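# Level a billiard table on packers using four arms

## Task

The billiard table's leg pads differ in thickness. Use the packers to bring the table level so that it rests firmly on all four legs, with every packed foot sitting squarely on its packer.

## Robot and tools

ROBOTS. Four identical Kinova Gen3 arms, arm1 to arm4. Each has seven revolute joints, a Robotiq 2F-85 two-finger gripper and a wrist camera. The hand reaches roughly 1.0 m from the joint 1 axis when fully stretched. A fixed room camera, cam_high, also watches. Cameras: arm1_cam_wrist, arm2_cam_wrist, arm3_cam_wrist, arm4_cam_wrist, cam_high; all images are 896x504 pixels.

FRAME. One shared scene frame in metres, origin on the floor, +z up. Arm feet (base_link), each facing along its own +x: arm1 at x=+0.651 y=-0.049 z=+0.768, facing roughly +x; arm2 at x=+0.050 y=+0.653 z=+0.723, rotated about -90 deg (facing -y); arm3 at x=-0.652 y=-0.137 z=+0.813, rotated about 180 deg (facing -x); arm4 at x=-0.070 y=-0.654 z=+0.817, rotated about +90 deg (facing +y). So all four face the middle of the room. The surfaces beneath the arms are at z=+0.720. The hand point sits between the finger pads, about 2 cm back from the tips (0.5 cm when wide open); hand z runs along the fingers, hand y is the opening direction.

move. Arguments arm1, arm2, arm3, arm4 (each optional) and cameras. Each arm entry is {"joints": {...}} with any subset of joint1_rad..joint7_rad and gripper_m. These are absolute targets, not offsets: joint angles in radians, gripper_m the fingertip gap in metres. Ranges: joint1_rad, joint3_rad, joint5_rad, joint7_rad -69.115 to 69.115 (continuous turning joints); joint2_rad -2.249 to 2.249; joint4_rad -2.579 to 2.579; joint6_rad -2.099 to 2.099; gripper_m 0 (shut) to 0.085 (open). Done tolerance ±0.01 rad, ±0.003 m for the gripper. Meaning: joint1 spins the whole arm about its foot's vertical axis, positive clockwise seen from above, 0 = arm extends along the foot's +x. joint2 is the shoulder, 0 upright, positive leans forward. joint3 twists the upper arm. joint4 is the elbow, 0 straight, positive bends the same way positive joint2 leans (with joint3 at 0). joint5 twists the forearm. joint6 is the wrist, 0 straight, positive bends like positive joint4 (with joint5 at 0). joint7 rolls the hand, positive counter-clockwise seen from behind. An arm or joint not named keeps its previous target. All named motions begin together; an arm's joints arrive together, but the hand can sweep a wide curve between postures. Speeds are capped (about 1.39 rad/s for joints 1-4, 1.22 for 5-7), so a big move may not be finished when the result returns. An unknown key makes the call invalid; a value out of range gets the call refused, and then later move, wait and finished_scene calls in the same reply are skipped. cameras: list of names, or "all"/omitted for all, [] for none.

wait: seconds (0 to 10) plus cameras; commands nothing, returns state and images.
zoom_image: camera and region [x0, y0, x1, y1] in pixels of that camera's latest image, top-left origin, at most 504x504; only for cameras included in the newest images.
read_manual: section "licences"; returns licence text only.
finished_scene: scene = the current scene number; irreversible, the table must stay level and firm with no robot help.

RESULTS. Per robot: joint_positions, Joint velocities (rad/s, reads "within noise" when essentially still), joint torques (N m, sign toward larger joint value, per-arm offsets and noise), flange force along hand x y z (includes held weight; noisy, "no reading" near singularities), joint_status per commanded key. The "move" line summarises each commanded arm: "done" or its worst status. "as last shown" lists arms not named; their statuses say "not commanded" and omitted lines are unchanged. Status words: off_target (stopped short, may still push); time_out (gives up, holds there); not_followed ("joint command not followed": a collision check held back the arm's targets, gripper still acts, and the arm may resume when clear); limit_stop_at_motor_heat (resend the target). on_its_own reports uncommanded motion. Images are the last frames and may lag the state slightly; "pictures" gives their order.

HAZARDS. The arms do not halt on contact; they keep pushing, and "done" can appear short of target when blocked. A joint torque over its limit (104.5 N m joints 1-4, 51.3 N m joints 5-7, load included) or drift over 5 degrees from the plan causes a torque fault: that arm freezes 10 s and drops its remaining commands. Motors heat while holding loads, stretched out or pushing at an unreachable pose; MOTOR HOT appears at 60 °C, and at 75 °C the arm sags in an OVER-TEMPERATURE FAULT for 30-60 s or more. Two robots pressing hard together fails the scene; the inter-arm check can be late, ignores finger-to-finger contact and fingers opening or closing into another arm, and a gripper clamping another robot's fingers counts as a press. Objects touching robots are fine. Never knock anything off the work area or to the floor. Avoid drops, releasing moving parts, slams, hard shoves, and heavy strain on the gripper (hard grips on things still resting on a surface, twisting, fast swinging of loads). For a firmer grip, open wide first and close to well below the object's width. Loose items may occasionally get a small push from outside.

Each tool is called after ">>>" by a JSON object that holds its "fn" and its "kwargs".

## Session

>>> {"fn": "move", "kwargs": {}}

Scene clock: 0.00 s.
Joint torques (N m): no reading
Motor temperatures (°C): arm1=[35 33 34 38 35 38 38] | arm2=[30 35 32 34 41 44 38] | arm3=[36 34 32 30 45 44 39] | arm4=[36 32 32 30 36 41 45]
Flange force (N): no reading
Joint velocities: within noise
arm1.joint_positions: joint1_rad=-0.330 joint2_rad=-0.441 joint3_rad=-0.115 joint4_rad=+1.520 joint5_rad=-0.085 joint6_rad=+1.841 joint7_rad=+0.745 gripper_m=+0.085
arm1.joint_status: not commanded
arm1.hand: x=+0.5039 y=-0.1260 z=+1.2771 quat_wxyz=(+0.077, +0.977, -0.182, -0.078) (m; scene frame)
arm2.joint_positions: joint1_rad=+0.098 joint2_rad=-0.239 joint3_rad=-0.130 joint4_rad=+1.377 joint5_rad=-0.088 joint6_rad=+1.974 joint7_rad=+1.935 gripper_m=+0.085
arm2.joint_status: not commanded
arm2.hand: x=+0.0546 y=+0.4571 z=+1.2367 quat_wxyz=(-0.033, -0.542, -0.839, -0.010) (m; scene frame)
arm3.joint_positions: joint1_rad=-0.883 joint2_rad=-0.380 joint3_rad=-0.023 joint4_rad=+1.707 joint5_rad=-0.054 joint6_rad=+2.064 joint7_rad=+0.885 gripper_m=+0.085
arm3.joint_status: not commanded
arm3.hand: x=-0.6006 y=-0.0938 z=+1.2640 quat_wxyz=(+0.102, +0.096, -0.988, +0.066) (m; scene frame)
arm4.joint_positions: joint1_rad=-0.435 joint2_rad=-0.474 joint3_rad=-0.122 joint4_rad=+1.410 joint5_rad=-0.132 joint6_rad=+1.893 joint7_rad=+1.170 gripper_m=+0.085
arm4.joint_status: not commanded
arm4.hand: x=-0.1751 y=-0.5362 z=+1.3661 quat_wxyz=(-0.019, +0.768, -0.621, -0.155) (m; scene frame)
pictures: arm1_cam_wrist, arm2_cam_wrist, arm3_cam_wrist, arm4_cam_wrist, cam_high

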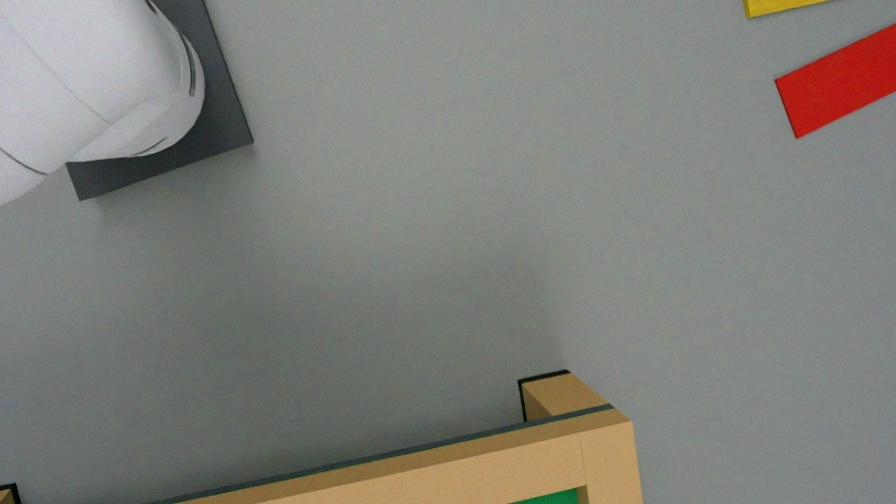

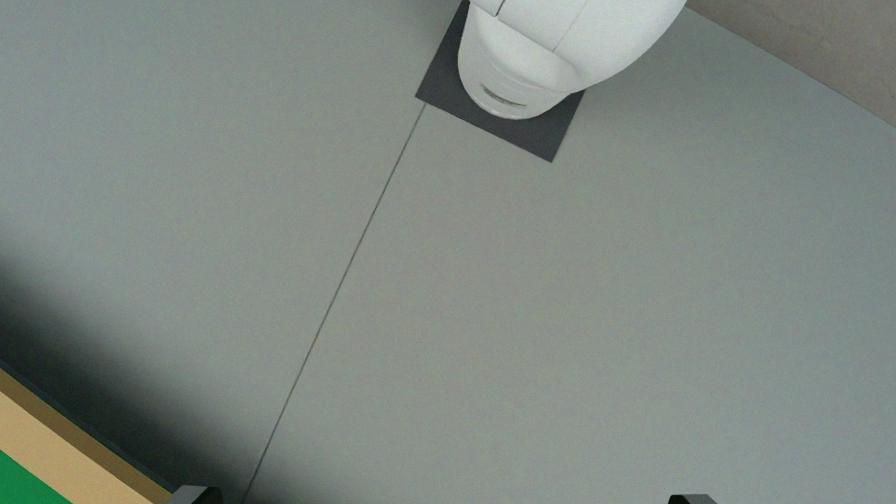

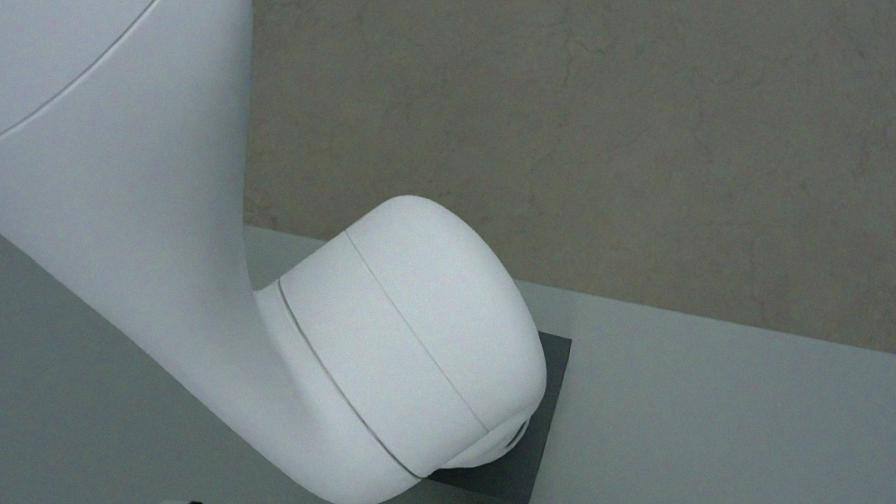

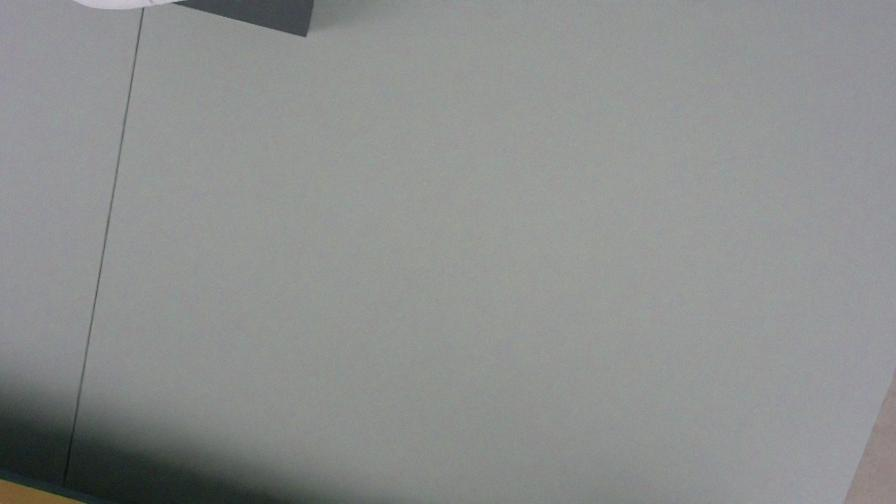

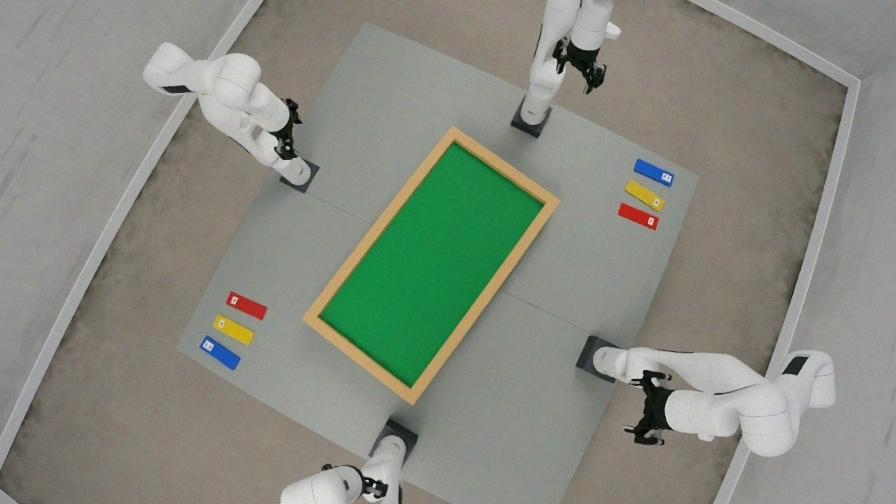

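>>> {"fn": "move", "kwargs": {"arm2": {"joints": {"joint1_rad": 0.832, "joint2_rad": 0.1, "joint3_rad": 0, "joint4_rad": 2.5113, "joint5_rad": 0, "joint6_rad": -0.4454, "joint7_rad": 1.571}}, "arm4": {"joints": {"joint1_rad": -0.666, "joint2_rad": 0.2, "joint3_rad": 0, "joint4_rad": 2.323, "joint5_rad": 0, "joint6_rad": -0.714, "joint7_rad": 1.571}}, "cameras": []}}

>>> {"fn": "move", "kwargs": {"arm2": {"joints": {"joint2_rad": 0.3341}}, "arm4": {"joints": {"joint2_rad": 0.741}}, "cameras": ["arm2_cam_wrist", "arm4_cam_wrist"]}}

Scene clock: 103.90 s.
Joint torques (N m): arm1=[1.6 -1.18 1.57 -7.92 0.3 -0.5 0.07] | arm2=[-1.02 -8.86 0.34 -6.72 0.02 -2.43 -0.18] | arm3=[-1.9 -0.84 -1.02 -7.44 0.1 0.48 -0.07] | arm4=[-0.24 -14.09 1.51 -8.49 -0.23 -2.77 0.37]
Motor temperatures (°C): arm1=[35 33 34 38 35 38 38] | arm2=[30 35 32 34 41 44 38] | arm3=[36 34 32 30 45 44 39] | arm4=[36 32 32 30 36 41 45]
Flange force (N): arm1=[0.0 6.1 -2.8] | arm2=[-1.1 -3.4 -1.2] | arm3=[-2.0 -1.5 -2.9] | arm4=[5.9 -3.2 3.8]
move: arm2 done; arm4 done
Joint velocities: within noise
arm1, arm3: as last shown
arm2.joint_positions: joint1_rad=+0.832 joint2_rad=+0.100 joint3_rad=+0.000 joint4_rad=+2.511 joint5_rad=+0.000 joint6_rad=-0.445 joint7_rad=+1.571 gripper_m=+0.085
arm2.joint_status: all done
arm2.hand: x=-0.3110 y=+0.3630 z=+0.9744 quat_wxyz=(-0.168, -0.828, -0.317, +0.431) (m; scene frame)
arm4.joint_positions: joint1_rad=-0.666 joint2_rad=+0.200 joint3_rad=+0.000 joint4_rad=+2.323 joint5_rad=+0.000 joint6_rad=-0.714 joint7_rad=+1.571 gripper_m=+0.085
arm4.joint_status: all done
arm4.hand: x=-0.4010 y=-0.1910 z=+1.1844 quat_wxyz=(-0.271, +0.707, -0.344, -0.555) (m; scene frame)
pictures: none
No camera images: "cameras" was empty.

Scene clock: 105.70 s.
Joint torques (N m): arm1=[1.59 -1.12 1.6 -7.91 0.28 -0.49 0.04] | arm2=[-1.01 -11.02 0.47 -4.2 0.03 -1.98 -0.19] | arm3=[-1.89 -0.88 -1.01 -7.44 0.14 0.49 -0.1] | arm4=[-0.24 -18.23 1.73 -3.26 -0.21 -1.95 0.36]
Motor temperatures (°C): arm1=[35 33 34 38 35 38 38] | arm2=[30 35 32 34 41 44 38] | arm3=[36 34 32 30 45 44 39] | arm4=[36 32 32 30 36 41 45]
Flange force (N): arm1=[0.1 6.0 -2.7] | arm2=[-1.6 -5.2 -1.3] | arm3=[-2.1 -1.4 -2.9] | arm4=[5.9 -1.8 3.5]
move: arm2 done; arm4 done
Joint velocities: within noise
arm1, arm3: as last shown
arm2.joint_positions: joint1_rad=+0.832 joint2_rad=+0.334 joint3_rad=+0.000 joint4_rad=+2.511 joint5_rad=+0.000 joint6_rad=-0.445 joint7_rad=+1.571 gripper_m=+0.085
arm2.joint_status: all done
arm2.hand: x=-0.2956 y=+0.3762 z=+0.8690 quat_wxyz=(-0.130, -0.873, -0.335, +0.331) (m; scene frame)
arm4.joint_positions: joint1_rad=-0.666 joint2_rad=+0.741 joint3_rad=+0.000 joint4_rad=+2.323 joint5_rad=+0.000 joint6_rad=-0.714 joint7_rad=+1.571 gripper_m=+0.085
arm4.joint_status: all done
arm4.hand: x=-0.3770 y=-0.2211 z=+0.8799 quat_wxyz=(-0.169, +0.830, -0.404, -0.346) (m; scene frame)
pictures: arm2_cam_wrist, arm4_cam_wrist

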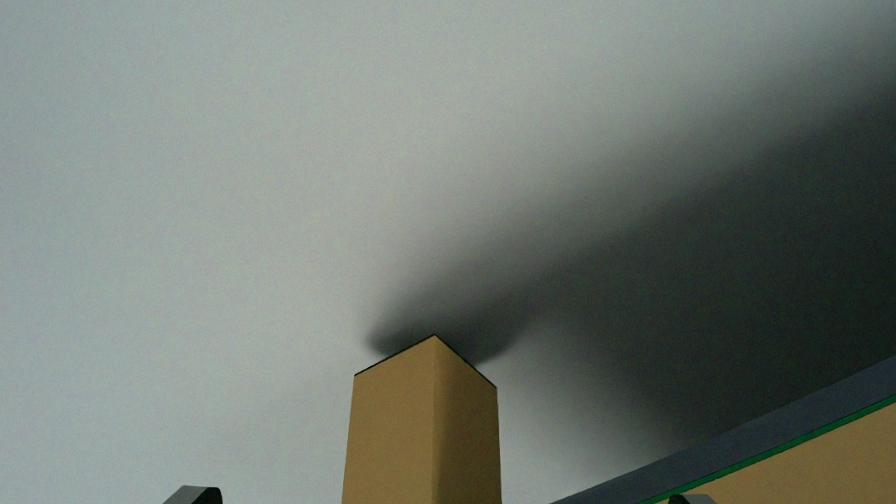

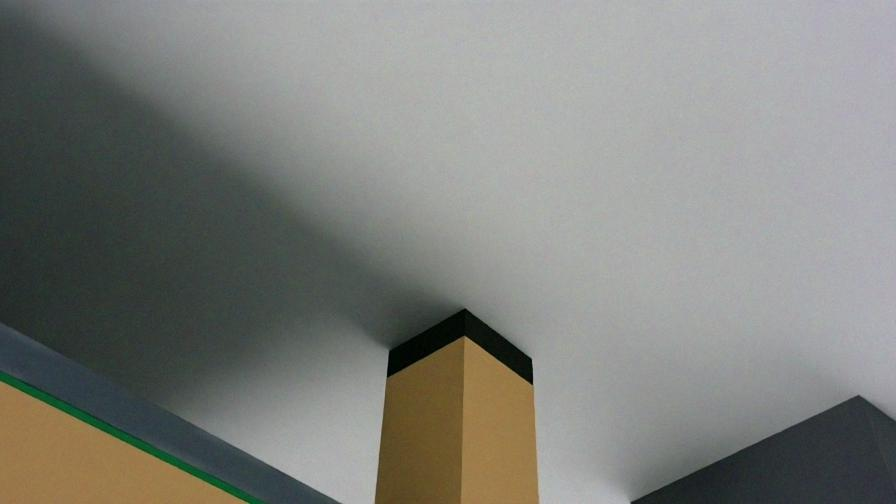

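>>> {"fn": "zoom_image", "kwargs": {"camera": "arm2_cam_wrist", "region": [330, 310, 530, 422]}}

>>> {"fn": "zoom_image", "kwargs": {"camera": "arm4_cam_wrist", "region": [360, 290, 560, 402]}}

>>> {"fn": "move", "kwargs": {"arm2": {"joints": {"joint2_rad": 0.1, "joint4_rad": 2.448, "joint6_rad": -0.904}}, "arm4": {"joints": {"joint2_rad": 0.2, "joint4_rad": 2.478, "joint6_rad": -0.816}}, "cameras": []}}

>>> {"fn": "move", "kwargs": {"arm2": {"joints": {"joint1_rad": -0.69}}, "arm4": {"joints": {"joint1_rad": 0.75}}, "cameras": []}}

>>> {"fn": "move", "kwargs": {"arm2": {"joints": {"joint2_rad": 0.63}}, "arm4": {"joints": {"joint2_rad": 0.72}}, "cameras": ["arm2_cam_wrist", "arm4_cam_wrist"]}}

Scaled by 2.520 from the camera's 896x504 image, which has a finer 1280x720 frame.

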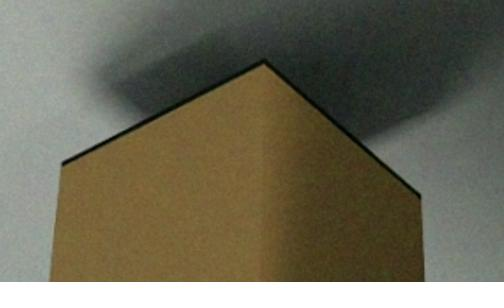

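Scaled by 2.520 from the camera's 896x504 image, which has a finer 1280x720 frame.

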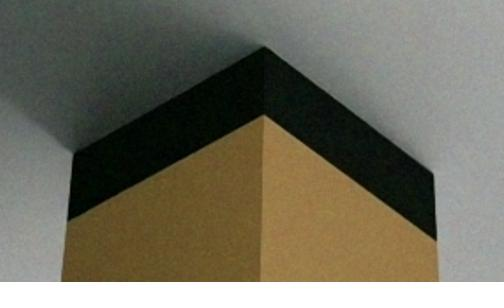

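Scene clock: 120.50 s.
Joint torques (N m): arm1=[1.59 -1.15 1.53 -7.89 0.29 -0.51 0.05] | arm2=[-0.98 -9.86 0.33 -7.78 0.03 -2.98 -0.18] | arm3=[-1.93 -0.85 -0.96 -7.42 0.15 0.49 -0.08] | arm4=[-0.27 -12.87 1.52 -7.22 -0.2 -2.75 0.37]
Motor temperatures (°C): arm1=[35 33 34 39 35 38 38] | arm2=[30 35 32 34 41 44 38] | arm3=[36 34 32 30 45 43 39] | arm4=[36 33 32 30 36 41 45]
Flange force (N): arm1=[-0.1 5.9 -2.9] | arm2=[-1.5 -1.4 -0.6] | arm3=[-1.8 -1.3 -2.9] | arm4=[7.2 -2.4 4.4]
move: arm2 done; arm4 done
Joint velocities: within noise
arm1, arm3: as last shown
arm2.joint_positions: joint1_rad=+0.832 joint2_rad=+0.100 joint3_rad=+0.000 joint4_rad=+2.448 joint5_rad=+0.000 joint6_rad=-0.904 joint7_rad=+1.571 gripper_m=+0.085
arm2.joint_status: all done
arm2.hand: x=-0.3649 y=+0.3155 z=+1.1357 quat_wxyz=(-0.244, -0.689, -0.263, +0.630) (m; scene frame)
arm4.joint_positions: joint1_rad=-0.666 joint2_rad=+0.200 joint3_rad=+0.000 joint4_rad=+2.478 joint5_rad=+0.000 joint6_rad=-0.816 joint7_rad=+1.571 gripper_m=+0.085
arm4.joint_status: all done
arm4.hand: x=-0.3726 y=-0.2272 z=+1.1434 quat_wxyz=(-0.262, +0.721, -0.351, -0.536) (m; scene frame)
pictures: none
No camera images: "cameras" was empty.

Scene clock: 123.27 s.
Joint torques (N m): arm1=[1.6 -1.15 1.64 -7.91 0.31 -0.51 0.07] | arm2=[-1.05 -9.61 0.28 -7.97 0.05 -3.01 -0.17] | arm3=[-1.93 -0.87 -0.94 -7.42 0.15 0.48 -0.12] | arm4=[-0.24 -12.86 1.53 -7.28 -0.21 -2.74 0.38]
Motor temperatures (°C): arm1=[35 33 34 39 35 38 38] | arm2=[30 35 32 34 41 44 38] | arm3=[36 34 32 30 45 43 39] | arm4=[36 33 32 30 36 41 45]
Flange force (N): arm1=[0.2 6.2 -2.8] | arm2=[-1.5 -1.5 -0.5] | arm3=[-1.9 -1.3 -2.9] | arm4=[7.5 -2.5 4.4]
move: arm2 done; arm4 done
Joint velocities: within noise
arm1, arm3: as last shown
arm2.joint_positions: joint1_rad=-0.690 joint2_rad=+0.100 joint3_rad=+0.000 joint4_rad=+2.448 joint5_rad=+0.000 joint6_rad=-0.904 joint7_rad=+1.571 gripper_m=+0.085
arm2.joint_status: all done
arm2.hand: x=+0.3590 y=+0.2264 z=+1.1455 quat_wxyz=(-0.619, -0.317, -0.658, +0.287) (m; scene frame)
arm4.joint_positions: joint1_rad=+0.750 joint2_rad=+0.200 joint3_rad=+0.000 joint4_rad=+2.478 joint5_rad=+0.000 joint6_rad=-0.816 joint7_rad=+1.571 gripper_m=+0.085
arm4.joint_status: all done
arm4.hand: x=+0.3047 y=-0.2894 z=+1.1441 quat_wxyz=(-0.548, +0.319, -0.736, -0.238) (m; scene frame)
pictures: none
No camera images: "cameras" was empty.

Scene clock: 125.03 s.
Joint torques (N m): arm1=[1.56 -1.12 1.58 -7.9 0.3 -0.53 0.09] | arm2=[11.2 2.63 12.13 -1.5 -5.55 4.19 -1.26] | arm3=[-1.87 -0.86 -1.01 -7.42 0.13 0.5 -0.09] | arm4=[-0.25 -16.67 1.72 -2.11 -0.21 -1.86 0.37]
Motor temperatures (°C): arm1=[35 33 34 39 35 38 38] | arm2=[30 35 32 34 41 44 38] | arm3=[36 34 32 30 45 43 39] | arm4=[36 33 32 30 36 41 45]
Flange force (N): arm1=[0.2 6.1 -2.9] | arm2=[-21.4 23.4 -37.5] | arm3=[-2.0 -1.4 -2.9] | arm4=[7.8 -1.3 3.9]
move: arm2 done; arm4 done
Joint velocities: within noise
arm1, arm3: as last shown
arm2.joint_positions: joint1_rad=-0.690 joint2_rad=+0.630 joint3_rad=+0.000 joint4_rad=+2.448 joint5_rad=+0.000 joint6_rad=-0.904 joint7_rad=+1.571 gripper_m=+0.085
arm2.joint_status: all done
arm2.hand: x=+0.3606 y=+0.2312 z=+0.8600 quat_wxyz=(-0.425, -0.382, -0.798, +0.194) (m; scene frame)
arm4.joint_positions: joint1_rad=+0.750 joint2_rad=+0.720 joint3_rad=+0.000 joint4_rad=+2.478 joint5_rad=+0.000 joint6_rad=-0.816 joint7_rad=+1.571 gripper_m=+0.085
arm4.joint_status: all done
arm4.hand: x=+0.2720 y=-0.3245 z=+0.8790 quat_wxyz=(-0.341, +0.370, -0.852, -0.148) (m; scene frame)
pictures: arm2_cam_wrist, arm4_cam_wrist

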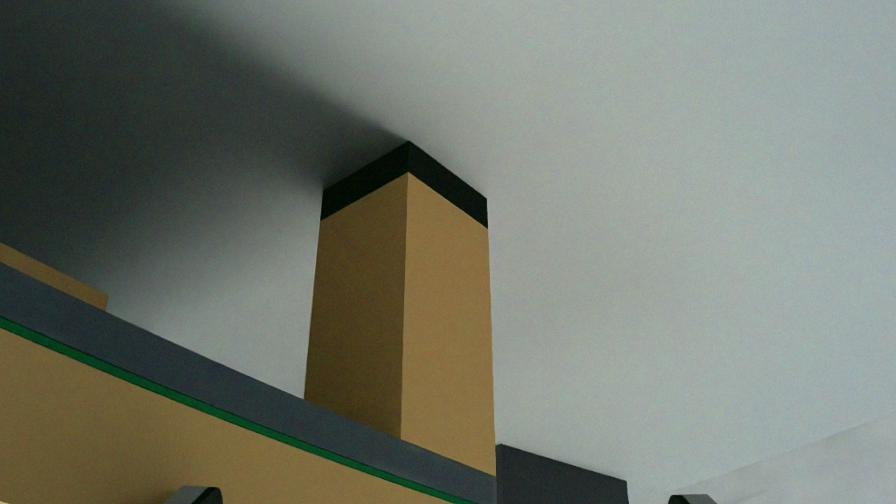

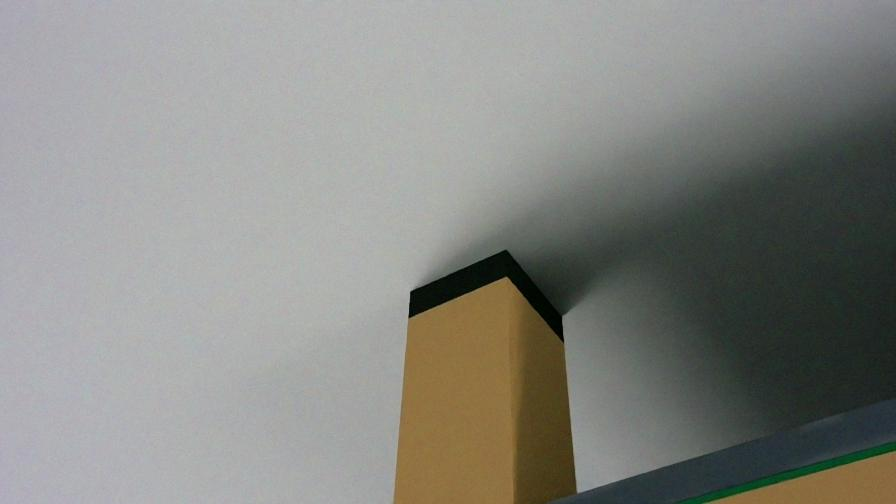

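>>> {"fn": "move", "kwargs": {"arm2": {"joints": {"joint2_rad": 0.56}}, "cameras": ["arm2_cam_wrist"]}}

>>> {"fn": "zoom_image", "kwargs": {"camera": "arm2_cam_wrist", "region": [280, 120, 540, 265]}}

>>> {"fn": "move", "kwargs": {"cameras": ["arm4_cam_wrist"]}}

>>> {"fn": "zoom_image", "kwargs": {"camera": "arm4_cam_wrist", "region": [380, 230, 610, 360]}}

Scene clock: 132.87 s.
Joint torques (N m): arm1=[1.62 -1.14 1.57 -7.95 0.31 -0.52 0.06] | arm2=[-1.15 -14.02 0.51 -3.53 0.05 -2.57 -0.19] | arm3=[-1.89 -0.91 -0.99 -7.45 0.1 0.49 -0.09] | arm4=[-0.25 -16.67 1.72 -2.11 -0.23 -1.86 0.36]
Motor temperatures (°C): arm1=[35 33 34 39 35 38 38] | arm2=[30 35 32 34 41 44 38] | arm3=[36 34 32 30 45 43 39] | arm4=[36 33 32 30 36 41 45]
Flange force (N): arm1=[0.1 5.9 -2.7] | arm2=[-2.0 -3.1 -0.4] | arm3=[-2.1 -1.4 -2.8] | arm4=[7.8 -1.4 3.9]
move: arm2 done
Joint velocities: within noise
arm1, arm3, arm4: as last shown
arm2.joint_positions: joint1_rad=-0.690 joint2_rad=+0.560 joint3_rad=+0.000 joint4_rad=+2.448 joint5_rad=+0.000 joint6_rad=-0.904 joint7_rad=+1.571 gripper_m=+0.085
arm2.joint_status: all done
arm2.hand: x=+0.3659 y=+0.2238 z=+0.8970 quat_wxyz=(-0.453, -0.375, -0.782, +0.208) (m; scene frame)
pictures: arm2_cam_wrist

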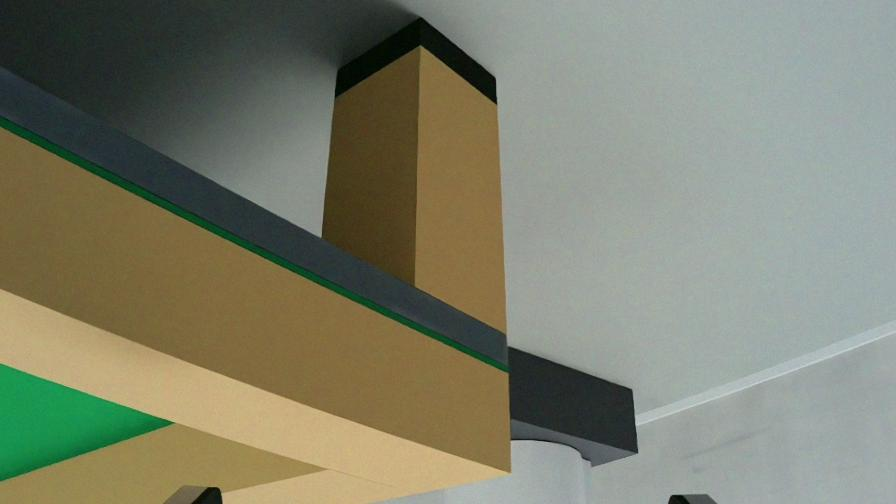

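Scaled by 1.938 from the camera's 896x504 image, which has a finer 1280x720 frame.

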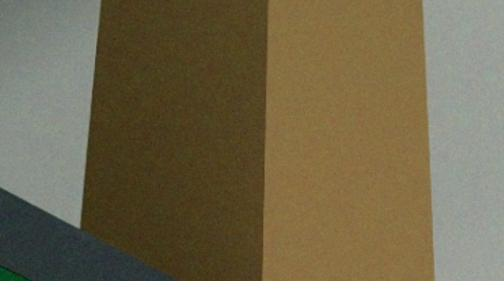

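Scene clock: 132.87 s.
Joint torques (N m): arm1=[1.62 -1.14 1.57 -7.95 0.31 -0.52 0.06] | arm2=[-1.15 -14.02 0.51 -3.53 0.05 -2.57 -0.19] | arm3=[-1.89 -0.91 -0.99 -7.45 0.1 0.49 -0.09] | arm4=[-0.25 -16.67 1.72 -2.11 -0.23 -1.86 0.36]
Motor temperatures (°C): arm1=[35 33 34 39 35 38 38] | arm2=[30 35 32 34 41 44 38] | arm3=[36 34 32 30 45 43 39] | arm4=[36 33 32 30 36 41 45]
Flange force (N): arm1=[0.1 5.9 -2.7] | arm2=[-2.0 -3.1 -0.4] | arm3=[-2.1 -1.4 -2.8] | arm4=[7.8 -1.4 3.9]
Joint velocities: within noise
arm1.joint_positions: joint1_rad=-0.330 joint2_rad=-0.441 joint3_rad=-0.115 joint4_rad=+1.520 joint5_rad=-0.085 joint6_rad=+1.841 joint7_rad=+0.745 gripper_m=+0.085
arm1.joint_status: not commanded
arm1.hand: x=+0.5039 y=-0.1260 z=+1.2771 quat_wxyz=(+0.077, +0.977, -0.182, -0.078) (m; scene frame)
arm2.joint_positions: joint1_rad=-0.690 joint2_rad=+0.560 joint3_rad=+0.000 joint4_rad=+2.448 joint5_rad=+0.000 joint6_rad=-0.904 joint7_rad=+1.571 gripper_m=+0.085
arm2.joint_status: all done
arm2.hand: x=+0.3659 y=+0.2238 z=+0.8970 quat_wxyz=(-0.453, -0.375, -0.782, +0.208) (m; scene frame)
arm3.joint_positions: joint1_rad=-0.883 joint2_rad=-0.380 joint3_rad=-0.023 joint4_rad=+1.707 joint5_rad=-0.054 joint6_rad=+2.064 joint7_rad=+0.885 gripper_m=+0.085
arm3.joint_status: not commanded
arm3.hand: x=-0.6006 y=-0.0938 z=+1.2640 quat_wxyz=(+0.102, +0.096, -0.988, +0.066) (m; scene frame)
arm4.joint_positions: joint1_rad=+0.750 joint2_rad=+0.720 joint3_rad=+0.000 joint4_rad=+2.478 joint5_rad=+0.000 joint6_rad=-0.816 joint7_rad=+1.571 gripper_m=+0.085
arm4.joint_status: not commanded
arm4.hand: x=+0.2720 y=-0.3245 z=+0.8790 quat_wxyz=(-0.341, +0.370, -0.852, -0.148) (m; scene frame)
pictures: arm4_cam_wrist

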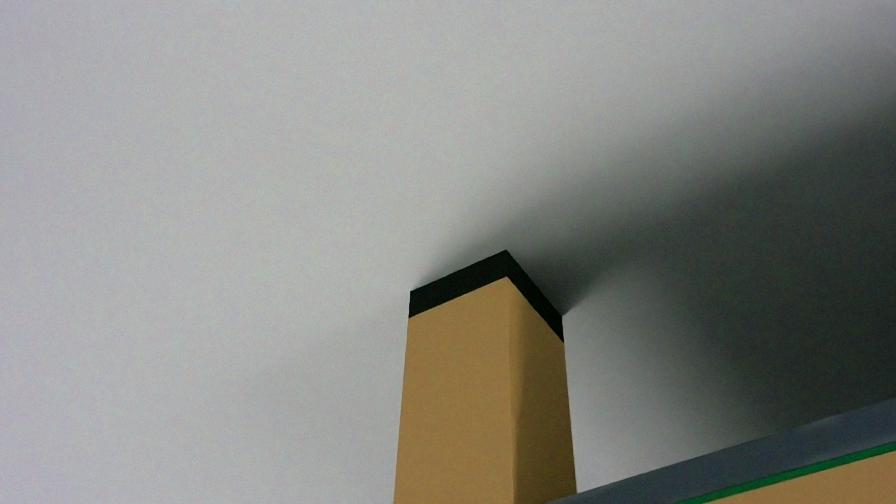

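Scaled by 2.191 from the camera's 896x504 image, which has a finer 1280x720 frame.

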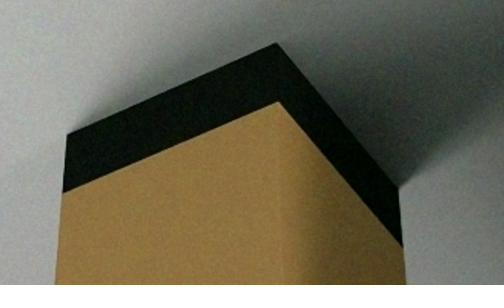

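>>> {"fn": "move", "kwargs": {"arm2": {"joints": {"joint2_rad": 0.1, "joint4_rad": 2.5113, "joint6_rad": -0.4454}}, "arm3": {"joints": {"joint1_rad": -1.647, "joint2_rad": 0.3, "joint3_rad": 0, "joint4_rad": 1.2, "joint5_rad": 0, "joint6_rad": 1.6, "joint7_rad": 1.456}}, "arm4": {"joints": {"joint2_rad": -0.5}}, "cameras": []}}

>>> {"fn": "move", "kwargs": {"arm2": {"joints": {"joint1_rad": 0.832}}, "arm3": {"joints": {"joint2_rad": 1.2263, "joint4_rad": 0.592, "joint6_rad": 1.3352}}, "cameras": []}}

>>> {"fn": "move", "kwargs": {"arm2": {"joints": {"joint2_rad": 0.3341}}, "cameras": ["arm2_cam_wrist", "arm3_cam_wrist"]}}

>>> {"fn": "zoom_image", "kwargs": {"camera": "arm2_cam_wrist", "region": [330, 310, 530, 422]}}

Scene clock: 481.90 s.
Joint torques (N m): arm1=[1.62 -1.12 1.51 -7.97 0.3 -0.52 0.05] | arm2=[-1.04 -8.65 0.33 -6.93 0.04 -2.51 -0.19] | arm3=[-1.83 -15.52 -0.78 -8.54 0.28 -0.3 -0.09] | arm4=[-0.26 -3.65 1.27 -11.33 -0.22 -2.66 0.37]
Motor temperatures (°C): arm1=[35 32 33 39 35 38 38] | arm2=[30 38 32 34 40 44 38] | arm3=[36 34 31 30 45 43 39] | arm4=[36 34 32 29 36 40 45]
Flange force (N): arm1=[0.0 5.7 -2.6] | arm2=[-1.3 -3.0 -1.1] | arm3=[-4.4 -4.2 -1.9] | arm4=[7.6 8.0 5.2]
move: arm2 done; arm3 done; arm4 done
Joint velocities: within noise
arm1: as last shown
arm2.joint_positions: joint1_rad=-0.690 joint2_rad=+0.100 joint3_rad=+0.000 joint4_rad=+2.511 joint5_rad=+0.000 joint6_rad=-0.445 joint7_rad=+1.571 gripper_m=+0.085
arm2.joint_status: all done
arm2.hand: x=+0.3174 y=+0.2811 z=+0.9829 quat_wxyz=(-0.428, -0.381, -0.796, +0.196) (m; scene frame)
arm3.joint_positions: joint1_rad=-1.647 joint2_rad=+0.300 joint3_rad=+0.000 joint4_rad=+1.200 joint5_rad=+0.000 joint6_rad=+1.600 joint7_rad=+1.456 gripper_m=+0.085
arm3.joint_status: all done
arm3.hand: x=-0.6432 y=+0.3094 z=+1.2170 quat_wxyz=(-0.019, +0.677, -0.736, -0.019) (m; scene frame)
arm4.joint_positions: joint1_rad=+0.750 joint2_rad=-0.500 joint3_rad=+0.000 joint4_rad=+2.478 joint5_rad=+0.000 joint6_rad=-0.816 joint7_rad=+1.571 gripper_m=+0.085
arm4.joint_status: all done
arm4.hand: x=+0.2020 y=-0.3991 z=+1.4706 quat_wxyz=(-0.767, +0.218, -0.503, -0.333) (m; scene frame)
pictures: none
No camera images: "cameras" was empty.

Scene clock: 484.67 s.
Joint torques (N m): arm1=[1.64 -1.12 1.59 -7.97 0.28 -0.51 0.06] | arm2=[-1.01 -8.86 0.36 -6.73 0.01 -2.43 -0.19] | arm3=[-1.71 -28.25 -0.4 -8.11 0.26 -0.17 -0.09] | arm4=[-0.29 -3.62 1.26 -11.34 -0.2 -2.67 0.35]
Motor temperatures (°C): arm1=[35 32 33 39 35 38 38] | arm2=[30 38 32 34 40 44 38] | arm3=[36 34 31 30 45 43 39] | arm4=[36 34 32 29 36 40 45]
Flange force (N): arm1=[0.2 5.9 -2.6] | arm2=[-1.1 -3.4 -1.2] | arm3=[-10.0 -2.0 0.2] | arm4=[7.5 8.2 5.1]
move: arm2 done; arm3 done
Joint velocities: within noise
arm1, arm4: as last shown
arm2.joint_positions: joint1_rad=+0.832 joint2_rad=+0.100 joint3_rad=+0.000 joint4_rad=+2.511 joint5_rad=+0.000 joint6_rad=-0.445 joint7_rad=+1.571 gripper_m=+0.085
arm2.joint_status: all done
arm2.hand: x=-0.3110 y=+0.3630 z=+0.9744 quat_wxyz=(-0.168, -0.828, -0.317, +0.431) (m; scene frame)
arm3.joint_positions: joint1_rad=-1.647 joint2_rad=+1.226 joint3_rad=+0.000 joint4_rad=+0.592 joint5_rad=+0.000 joint6_rad=+1.335 joint7_rad=+1.456 gripper_m=+0.085
arm3.joint_status: all done
arm3.hand: x=-0.6498 y=+0.5601 z=+0.8607 quat_wxyz=(-0.002, +0.677, -0.736, +0.001) (m; scene frame)
pictures: none
No camera images: "cameras" was empty.

Scene clock: 485.93 s.
Joint torques (N m): arm1=[1.62 -1.16 1.59 -7.92 0.3 -0.51 0.02] | arm2=[-0.98 -11.02 0.46 -4.2 0.03 -1.99 -0.17] | arm3=[-1.7 -28.28 -0.45 -8.17 0.29 -0.2 -0.1] | arm4=[-0.26 -3.61 1.24 -11.33 -0.21 -2.65 0.36]
Motor temperatures (°C): arm1=[35 32 33 39 35 38 38] | arm2=[30 38 32 34 40 44 38] | arm3=[36 34 31 30 45 43 39] | arm4=[36 34 32 29 36 40 45]
Flange force (N): arm1=[0.0 6.0 -2.8] | arm2=[-1.6 -5.1 -1.2] | arm3=[-9.8 -2.0 0.2] | arm4=[7.6 7.9 5.1]
move: arm2 done
Joint velocities: within noise
arm1, arm3, arm4: as last shown
arm2.joint_positions: joint1_rad=+0.832 joint2_rad=+0.334 joint3_rad=+0.000 joint4_rad=+2.511 joint5_rad=+0.000 joint6_rad=-0.445 joint7_rad=+1.571 gripper_m=+0.085
arm2.joint_status: all done
arm2.hand: x=-0.2955 y=+0.3761 z=+0.8690 quat_wxyz=(-0.130, -0.873, -0.335, +0.331) (m; scene frame)
pictures: arm2_cam_wrist, arm3_cam_wrist

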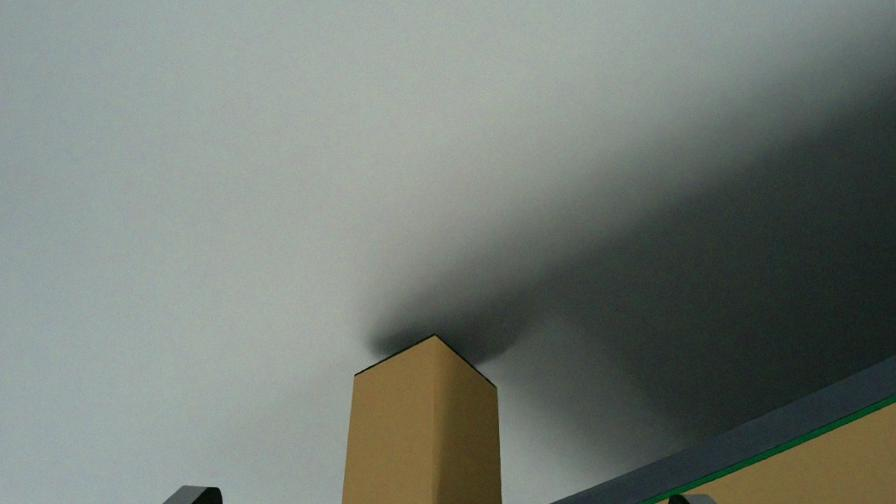

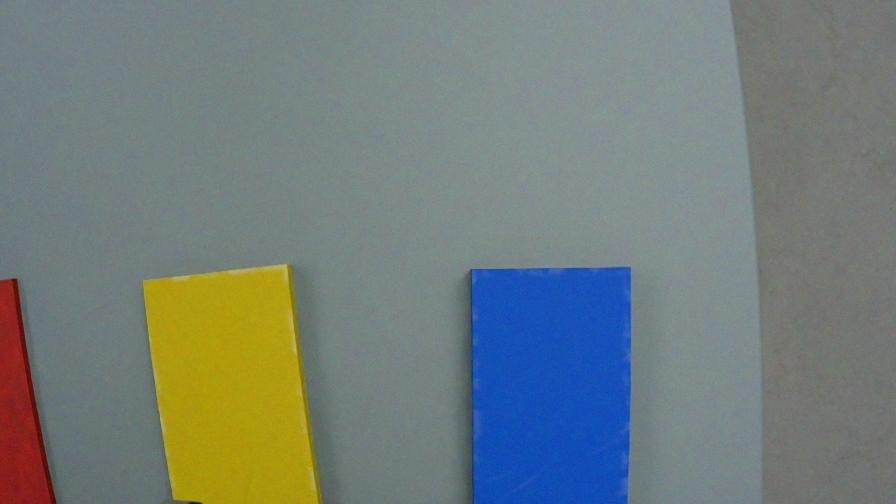

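Scaled by 2.520 from the camera's 896x504 image, which has a finer 1280x720 frame.

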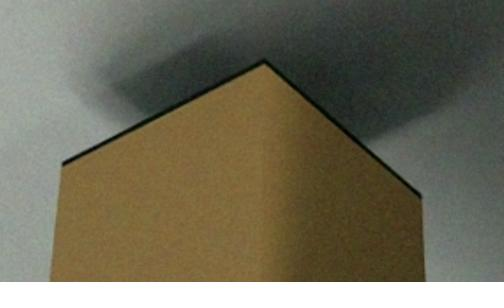

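>>> {"fn": "move", "kwargs": {"arm2": {"joints": {"joint2_rad": 0.1, "joint4_rad": 2.448, "joint6_rad": -0.904}}, "arm3": {"joints": {"joint1_rad": -1.69913, "joint2_rad": 1.23044, "joint4_rad": 0.78411, "joint6_rad": 1.1388, "joint7_rad": 1.4149, "gripper_m": 0.068}}, "cameras": ["arm3_cam_wrist"]}}

>>> {"fn": "move", "kwargs": {"arm2": {"joints": {"joint1_rad": -0.913, "joint7_rad": -1.571, "gripper_m": 0.02}}, "arm3": {"joints": {"joint2_rad": 1.32292, "joint4_rad": 0.77345, "joint6_rad": 1.05698}}, "cameras": ["arm3_cam_wrist"]}}

Scene clock: 540.03 s.
Joint torques (N m): arm1=[1.61 -1.17 1.58 -7.92 0.3 -0.53 0.08] | arm2=[-0.98 -9.87 0.38 -7.77 0.05 -3 -0.19] | arm3=[-1.77 -27.72 -0.5 -7.49 0.28 -0.15 -0.11] | arm4=[-0.3 -3.64 1.21 -11.32 -0.24 -2.68 0.38]
Motor temperatures (°C): arm1=[35 32 33 39 35 38 38] | arm2=[30 37 32 34 40 44 38] | arm3=[36 36 31 30 45 43 39] | arm4=[36 33 32 30 36 40 45]
Flange force (N): arm1=[0.1 6.1 -2.9] | arm2=[-1.6 -1.2 -0.5] | arm3=[-8.1 -2.0 1.1] | arm4=[7.5 7.6 5.2]
move: arm2 done; arm3 done
Joint velocities: within noise
arm1, arm4: as last shown
arm2.joint_positions: joint1_rad=+0.832 joint2_rad=+0.100 joint3_rad=+0.000 joint4_rad=+2.448 joint5_rad=+0.000 joint6_rad=-0.904 joint7_rad=+1.571 gripper_m=+0.085
arm2.joint_status: all done
arm2.hand: x=-0.3649 y=+0.3155 z=+1.1357 quat_wxyz=(-0.244, -0.689, -0.263, +0.630) (m; scene frame)
arm3.joint_positions: joint1_rad=-1.699 joint2_rad=+1.230 joint3_rad=+0.000 joint4_rad=+0.784 joint5_rad=+0.000 joint6_rad=+1.139 joint7_rad=+1.415 gripper_m=+0.068
arm3.joint_status: all done
arm3.hand: x=-0.6842 y=+0.5399 z=+0.8008 quat_wxyz=(-0.002, +0.681, -0.732, +0.001) (m; scene frame)
pictures: arm3_cam_wrist

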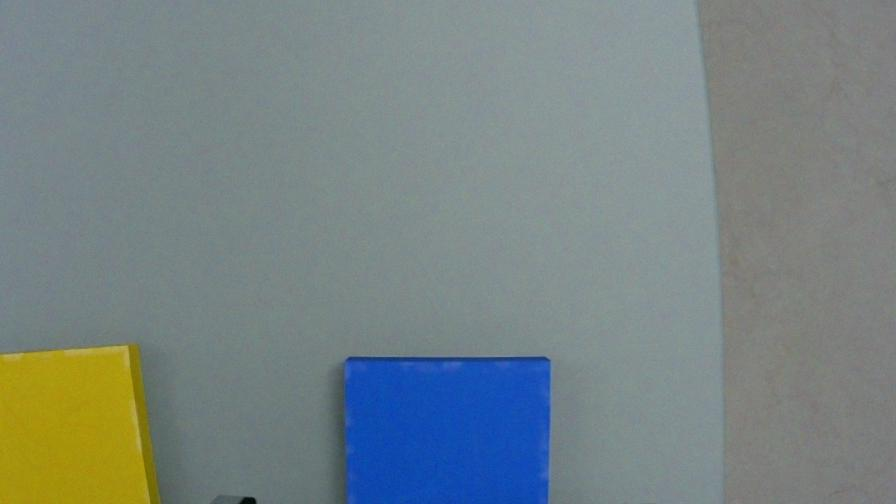

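Scene clock: 543.63 s.
Joint torques (N m): arm1=[1.63 -1.14 1.57 -7.92 0.28 -0.54 0.07] | arm2=[-1.07 -9.6 0.33 -8.01 0.05 -3.03 -0.17] | arm3=[-1.72 -27.89 -0.43 -7.1 0.3 -0.15 -0.09] | arm4=[-0.26 -3.61 1.23 -11.32 -0.2 -2.69 0.37]
Motor temperatures (°C): arm1=[35 32 33 39 35 38 38] | arm2=[30 37 32 34 40 44 38] | arm3=[36 36 31 30 45 43 39] | arm4=[36 33 32 30 36 40 45]
Flange force (N): arm1=[0.1 6.0 -2.9] | arm2=[1.5 1.5 -0.5] | arm3=[-8.3 -1.8 1.8] | arm4=[7.3 7.8 5.1]
move: arm2 done; arm3 done
Joint velocities: within noise
arm1, arm4: as last shown
arm2.joint_positions: joint1_rad=-0.913 joint2_rad=+0.100 joint3_rad=+0.000 joint4_rad=+2.448 joint5_rad=+0.000 joint6_rad=-0.904 joint7_rad=-1.571 gripper_m=+0.020
arm2.joint_status: all done
arm2.hand: x=+0.4451 y=+0.3066 z=+1.1473 quat_wxyz=(-0.218, -0.689, +0.242, -0.648) (m; scene frame)
arm3.joint_positions: joint1_rad=-1.699 joint2_rad=+1.323 joint3_rad=+0.000 joint4_rad=+0.773 joint5_rad=+0.000 joint6_rad=+1.057 joint7_rad=+1.415 gripper_m=+0.068
arm3.joint_status: all done
arm3.hand: x=-0.6840 y=+0.5400 z=+0.7408 quat_wxyz=(-0.002, +0.681, -0.732, +0.001) (m; scene frame)
pictures: arm3_cam_wrist

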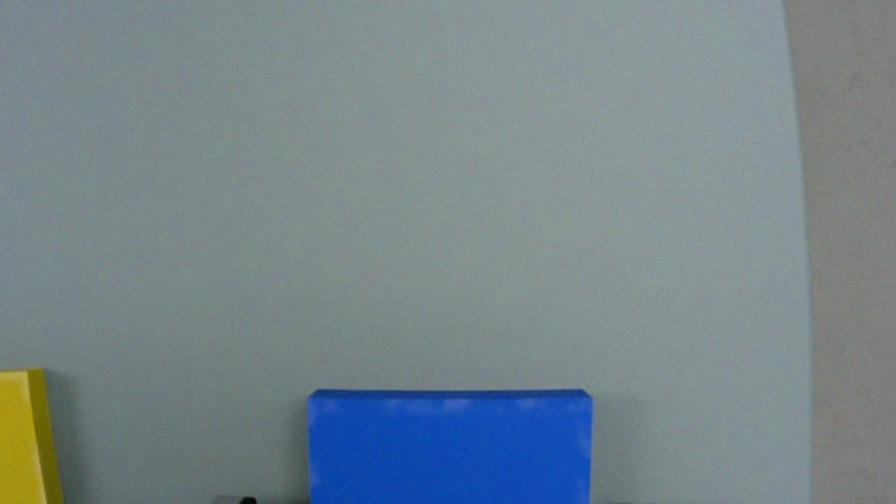

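>>> {"fn": "move", "kwargs": {"arm3": {"joints": {"gripper_m": 0.045}}, "arm2": {"joints": {"joint2_rad": 0.8, "joint4_rad": 2.4752, "joint6_rad": -1.5}}, "cameras": ["arm3_cam_wrist", "arm2_cam_wrist"]}}

Scene clock: 553.67 s.
Joint torques (N m): arm1=[1.6 -1.17 1.53 -7.91 0.29 -0.54 0.07] | arm2=[-1.12 -15.74 0.59 -1.51 0.03 -3 -0.19] | arm3=[-1.69 -22.29 -0.51 -5.06 0.28 -0.48 -0.09] | arm4=[-0.3 -3.59 1.22 -11.32 -0.23 -2.67 0.37]
Motor temperatures (°C): arm1=[35 32 33 39 35 38 38] | arm2=[30 37 32 34 40 44 38] | arm3=[36 37 31 30 45 43 39] | arm4=[36 33 32 30 36 40 45]
Flange force (N): arm1=[0.0 5.9 -2.9] | arm2=[2.3 2.1 0.9] | arm3=[-8.3 -1.8 -7.0] | arm4=[7.3 7.8 5.0]
move: arm2 done; arm3 off_target
Joint velocities: within noise
arm1, arm4: as last shown
arm2.joint_positions: joint1_rad=-0.913 joint2_rad=+0.800 joint3_rad=+0.000 joint4_rad=+2.475 joint5_rad=+0.000 joint6_rad=-1.500 joint7_rad=-1.571 gripper_m=+0.020
arm2.joint_status: all done
arm2.hand: x=+0.4770 y=+0.2854 z=+0.9306 quat_wxyz=(-0.201, -0.730, +0.255, -0.601) (m; scene frame)
arm3.joint_positions: joint1_rad=-1.699 joint2_rad=+1.323 joint3_rad=+0.000 joint4_rad=+0.773 joint5_rad=+0.000 joint6_rad=+1.057 joint7_rad=+1.415 gripper_m=+0.048
arm3.joint_status: gripper_m off_target (ended at +0.048, target +0.045)
arm3.hand: x=-0.6840 y=+0.5400 z=+0.7408 quat_wxyz=(-0.002, +0.681, -0.732, +0.001) (m; scene frame)
pictures: arm2_cam_wrist, arm3_cam_wrist

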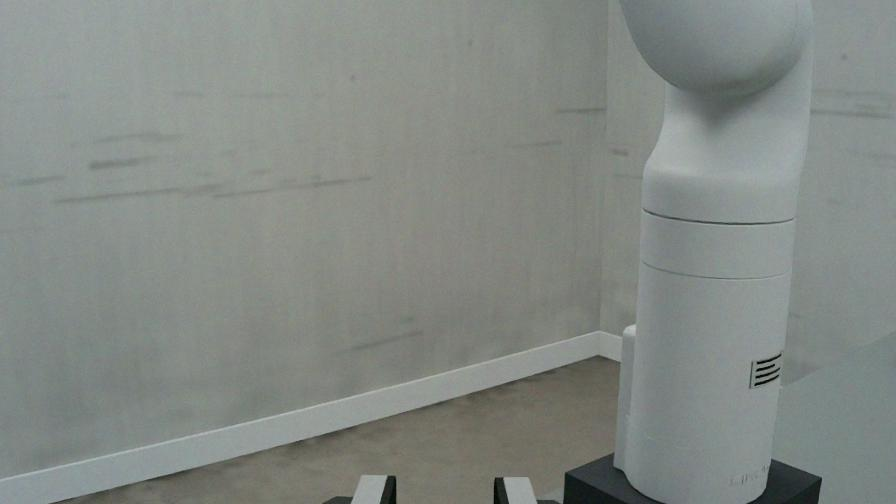

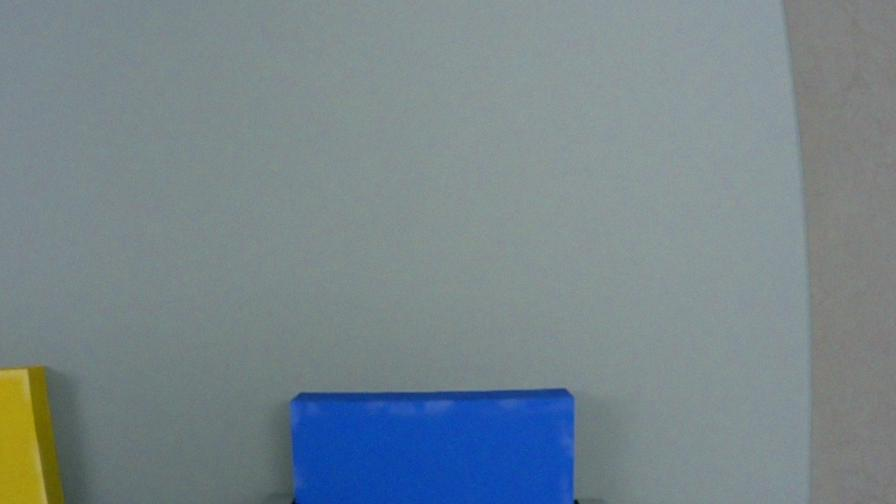

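>>> {"fn": "move", "kwargs": {"arm2": {"joints": {"joint2_rad": 0.1, "joint4_rad": 2.5113, "joint6_rad": -0.4454}}, "arm3": {"joints": {"joint2_rad": 1.23044, "joint4_rad": 0.78411, "joint6_rad": 1.1388}}, "cameras": ["arm3_cam_wrist"]}}

>>> {"fn": "zoom_image", "kwargs": {"camera": "arm3_cam_wrist", "region": [270, 340, 600, 504]}}

>>> {"fn": "move", "kwargs": {"arm2": {"joints": {"joint1_rad": 0.832, "joint7_rad": 1.571}}, "arm3": {"joints": {"joint1_rad": -1.474, "joint2_rad": 0.86358, "joint4_rad": 1.71483, "joint6_rad": 0.57538, "joint7_rad": -0.0651}}, "cameras": ["cam_high", "arm3_cam_wrist"]}}

Scene clock: 615.40 s.
Joint torques (N m): arm1=[1.62 -1.12 1.59 -7.95 0.27 -0.52 0.07] | arm2=[-1.06 -8.66 0.34 -7 0.01 -2.58 -0.19] | arm3=[-1.75 -28.4 -0.38 -7.76 0.28 -0.19 -0.07] | arm4=[-0.27 -3.62 1.23 -11.34 -0.22 -2.66 0.36]
Motor temperatures (°C): arm1=[35 32 33 39 35 38 38] | arm2=[30 37 32 34 40 44 38] | arm3=[36 37 31 30 45 43 39] | arm4=[36 33 32 30 36 40 45]
Flange force (N): arm1=[0.2 5.9 -2.7] | arm2=[1.4 3.4 -1.2] | arm3=[-8.4 -1.9 2.1] | arm4=[7.5 7.8 5.1]
move: arm2 done; arm3 done
Joint velocities: within noise
arm1, arm4: as last shown
arm2.joint_positions: joint1_rad=-0.913 joint2_rad=+0.100 joint3_rad=+0.000 joint4_rad=+2.511 joint5_rad=+0.000 joint6_rad=-0.445 joint7_rad=-1.571 gripper_m=+0.020
arm2.joint_status: all done
arm2.hand: x=+0.3927 y=+0.3502 z=+0.9844 quat_wxyz=(-0.148, -0.833, +0.290, -0.448) (m; scene frame)
arm3.joint_positions: joint1_rad=-1.699 joint2_rad=+1.230 joint3_rad=+0.000 joint4_rad=+0.784 joint5_rad=+0.000 joint6_rad=+1.139 joint7_rad=+1.415 gripper_m=+0.048
arm3.joint_status: all done
arm3.hand: x=-0.6842 y=+0.5399 z=+0.8008 quat_wxyz=(-0.002, +0.681, -0.732, +0.001) (m; scene frame)
pictures: arm3_cam_wrist

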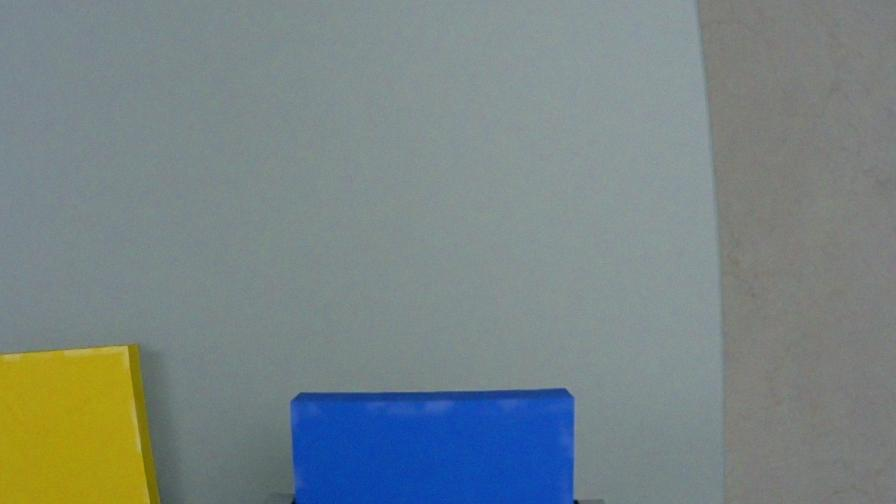

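Scaled by 1.527 from the camera's 896x504 image, which has a finer 1280x720 frame.

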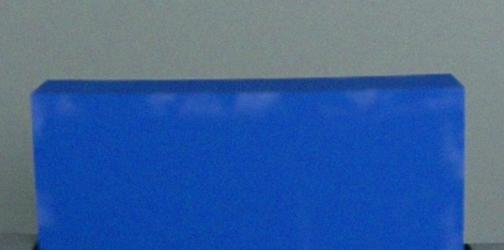

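Scene clock: 619.00 s.
Joint torques (N m): arm1=[1.63 -1.09 1.56 -7.91 0.29 -0.51 0.05] | arm2=[-0.98 -8.86 0.35 -6.73 0.03 -2.48 -0.19] | arm3=[-1.8 -21.18 -0.51 -4.31 0.27 -0.21 -0.1] | arm4=[-0.27 -3.61 1.23 -11.34 -0.21 -2.67 0.37]
Motor temperatures (°C): arm1=[35 32 33 39 35 38 38] | arm2=[30 37 32 34 40 44 38] | arm3=[36 37 31 30 45 43 39] | arm4=[36 33 32 30 36 40 45]
Flange force (N): arm1=[0.1 5.8 -2.8] | arm2=[-1.3 -3.0 -1.3] | arm3=[-3.9 4.4 2.3] | arm4=[7.4 7.8 5.1]
move: arm2 done; arm3 done
Joint velocities: within noise
arm1.joint_positions: joint1_rad=-0.330 joint2_rad=-0.441 joint3_rad=-0.115 joint4_rad=+1.520 joint5_rad=-0.085 joint6_rad=+1.841 joint7_rad=+0.745 gripper_m=+0.085
arm1.joint_status: not commanded
arm1.hand: x=+0.5039 y=-0.1260 z=+1.2771 quat_wxyz=(+0.077, +0.977, -0.182, -0.078) (m; scene frame)
arm2.joint_positions: joint1_rad=+0.832 joint2_rad=+0.100 joint3_rad=+0.000 joint4_rad=+2.511 joint5_rad=+0.000 joint6_rad=-0.445 joint7_rad=+1.571 gripper_m=+0.020
arm2.joint_status: all done
arm2.hand: x=-0.3110 y=+0.3630 z=+0.9744 quat_wxyz=(-0.168, -0.828, -0.317, +0.431) (m; scene frame)
arm3.joint_positions: joint1_rad=-1.474 joint2_rad=+0.864 joint3_rad=+0.000 joint4_rad=+1.715 joint5_rad=+0.000 joint6_rad=+0.575 joint7_rad=-0.065 gripper_m=+0.048
arm3.joint_status: all done
arm3.hand: x=-0.5596 y=+0.3389 z=+0.8007 quat_wxyz=(-0.001, -0.103, -0.995, +0.000) (m; scene frame)
arm4: as last shown
pictures: arm3_cam_wrist, cam_high

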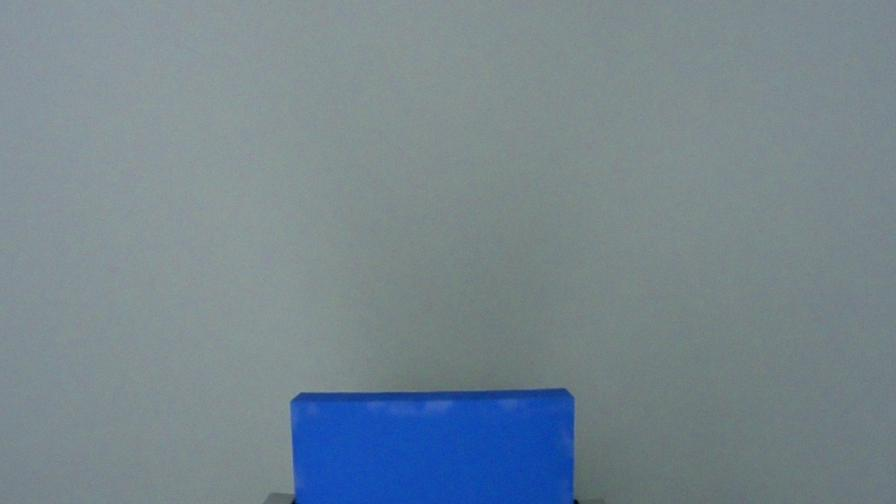

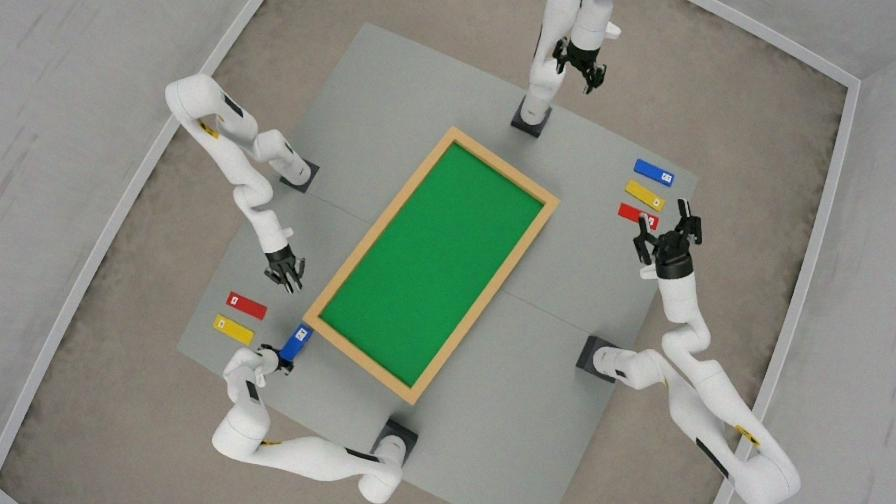

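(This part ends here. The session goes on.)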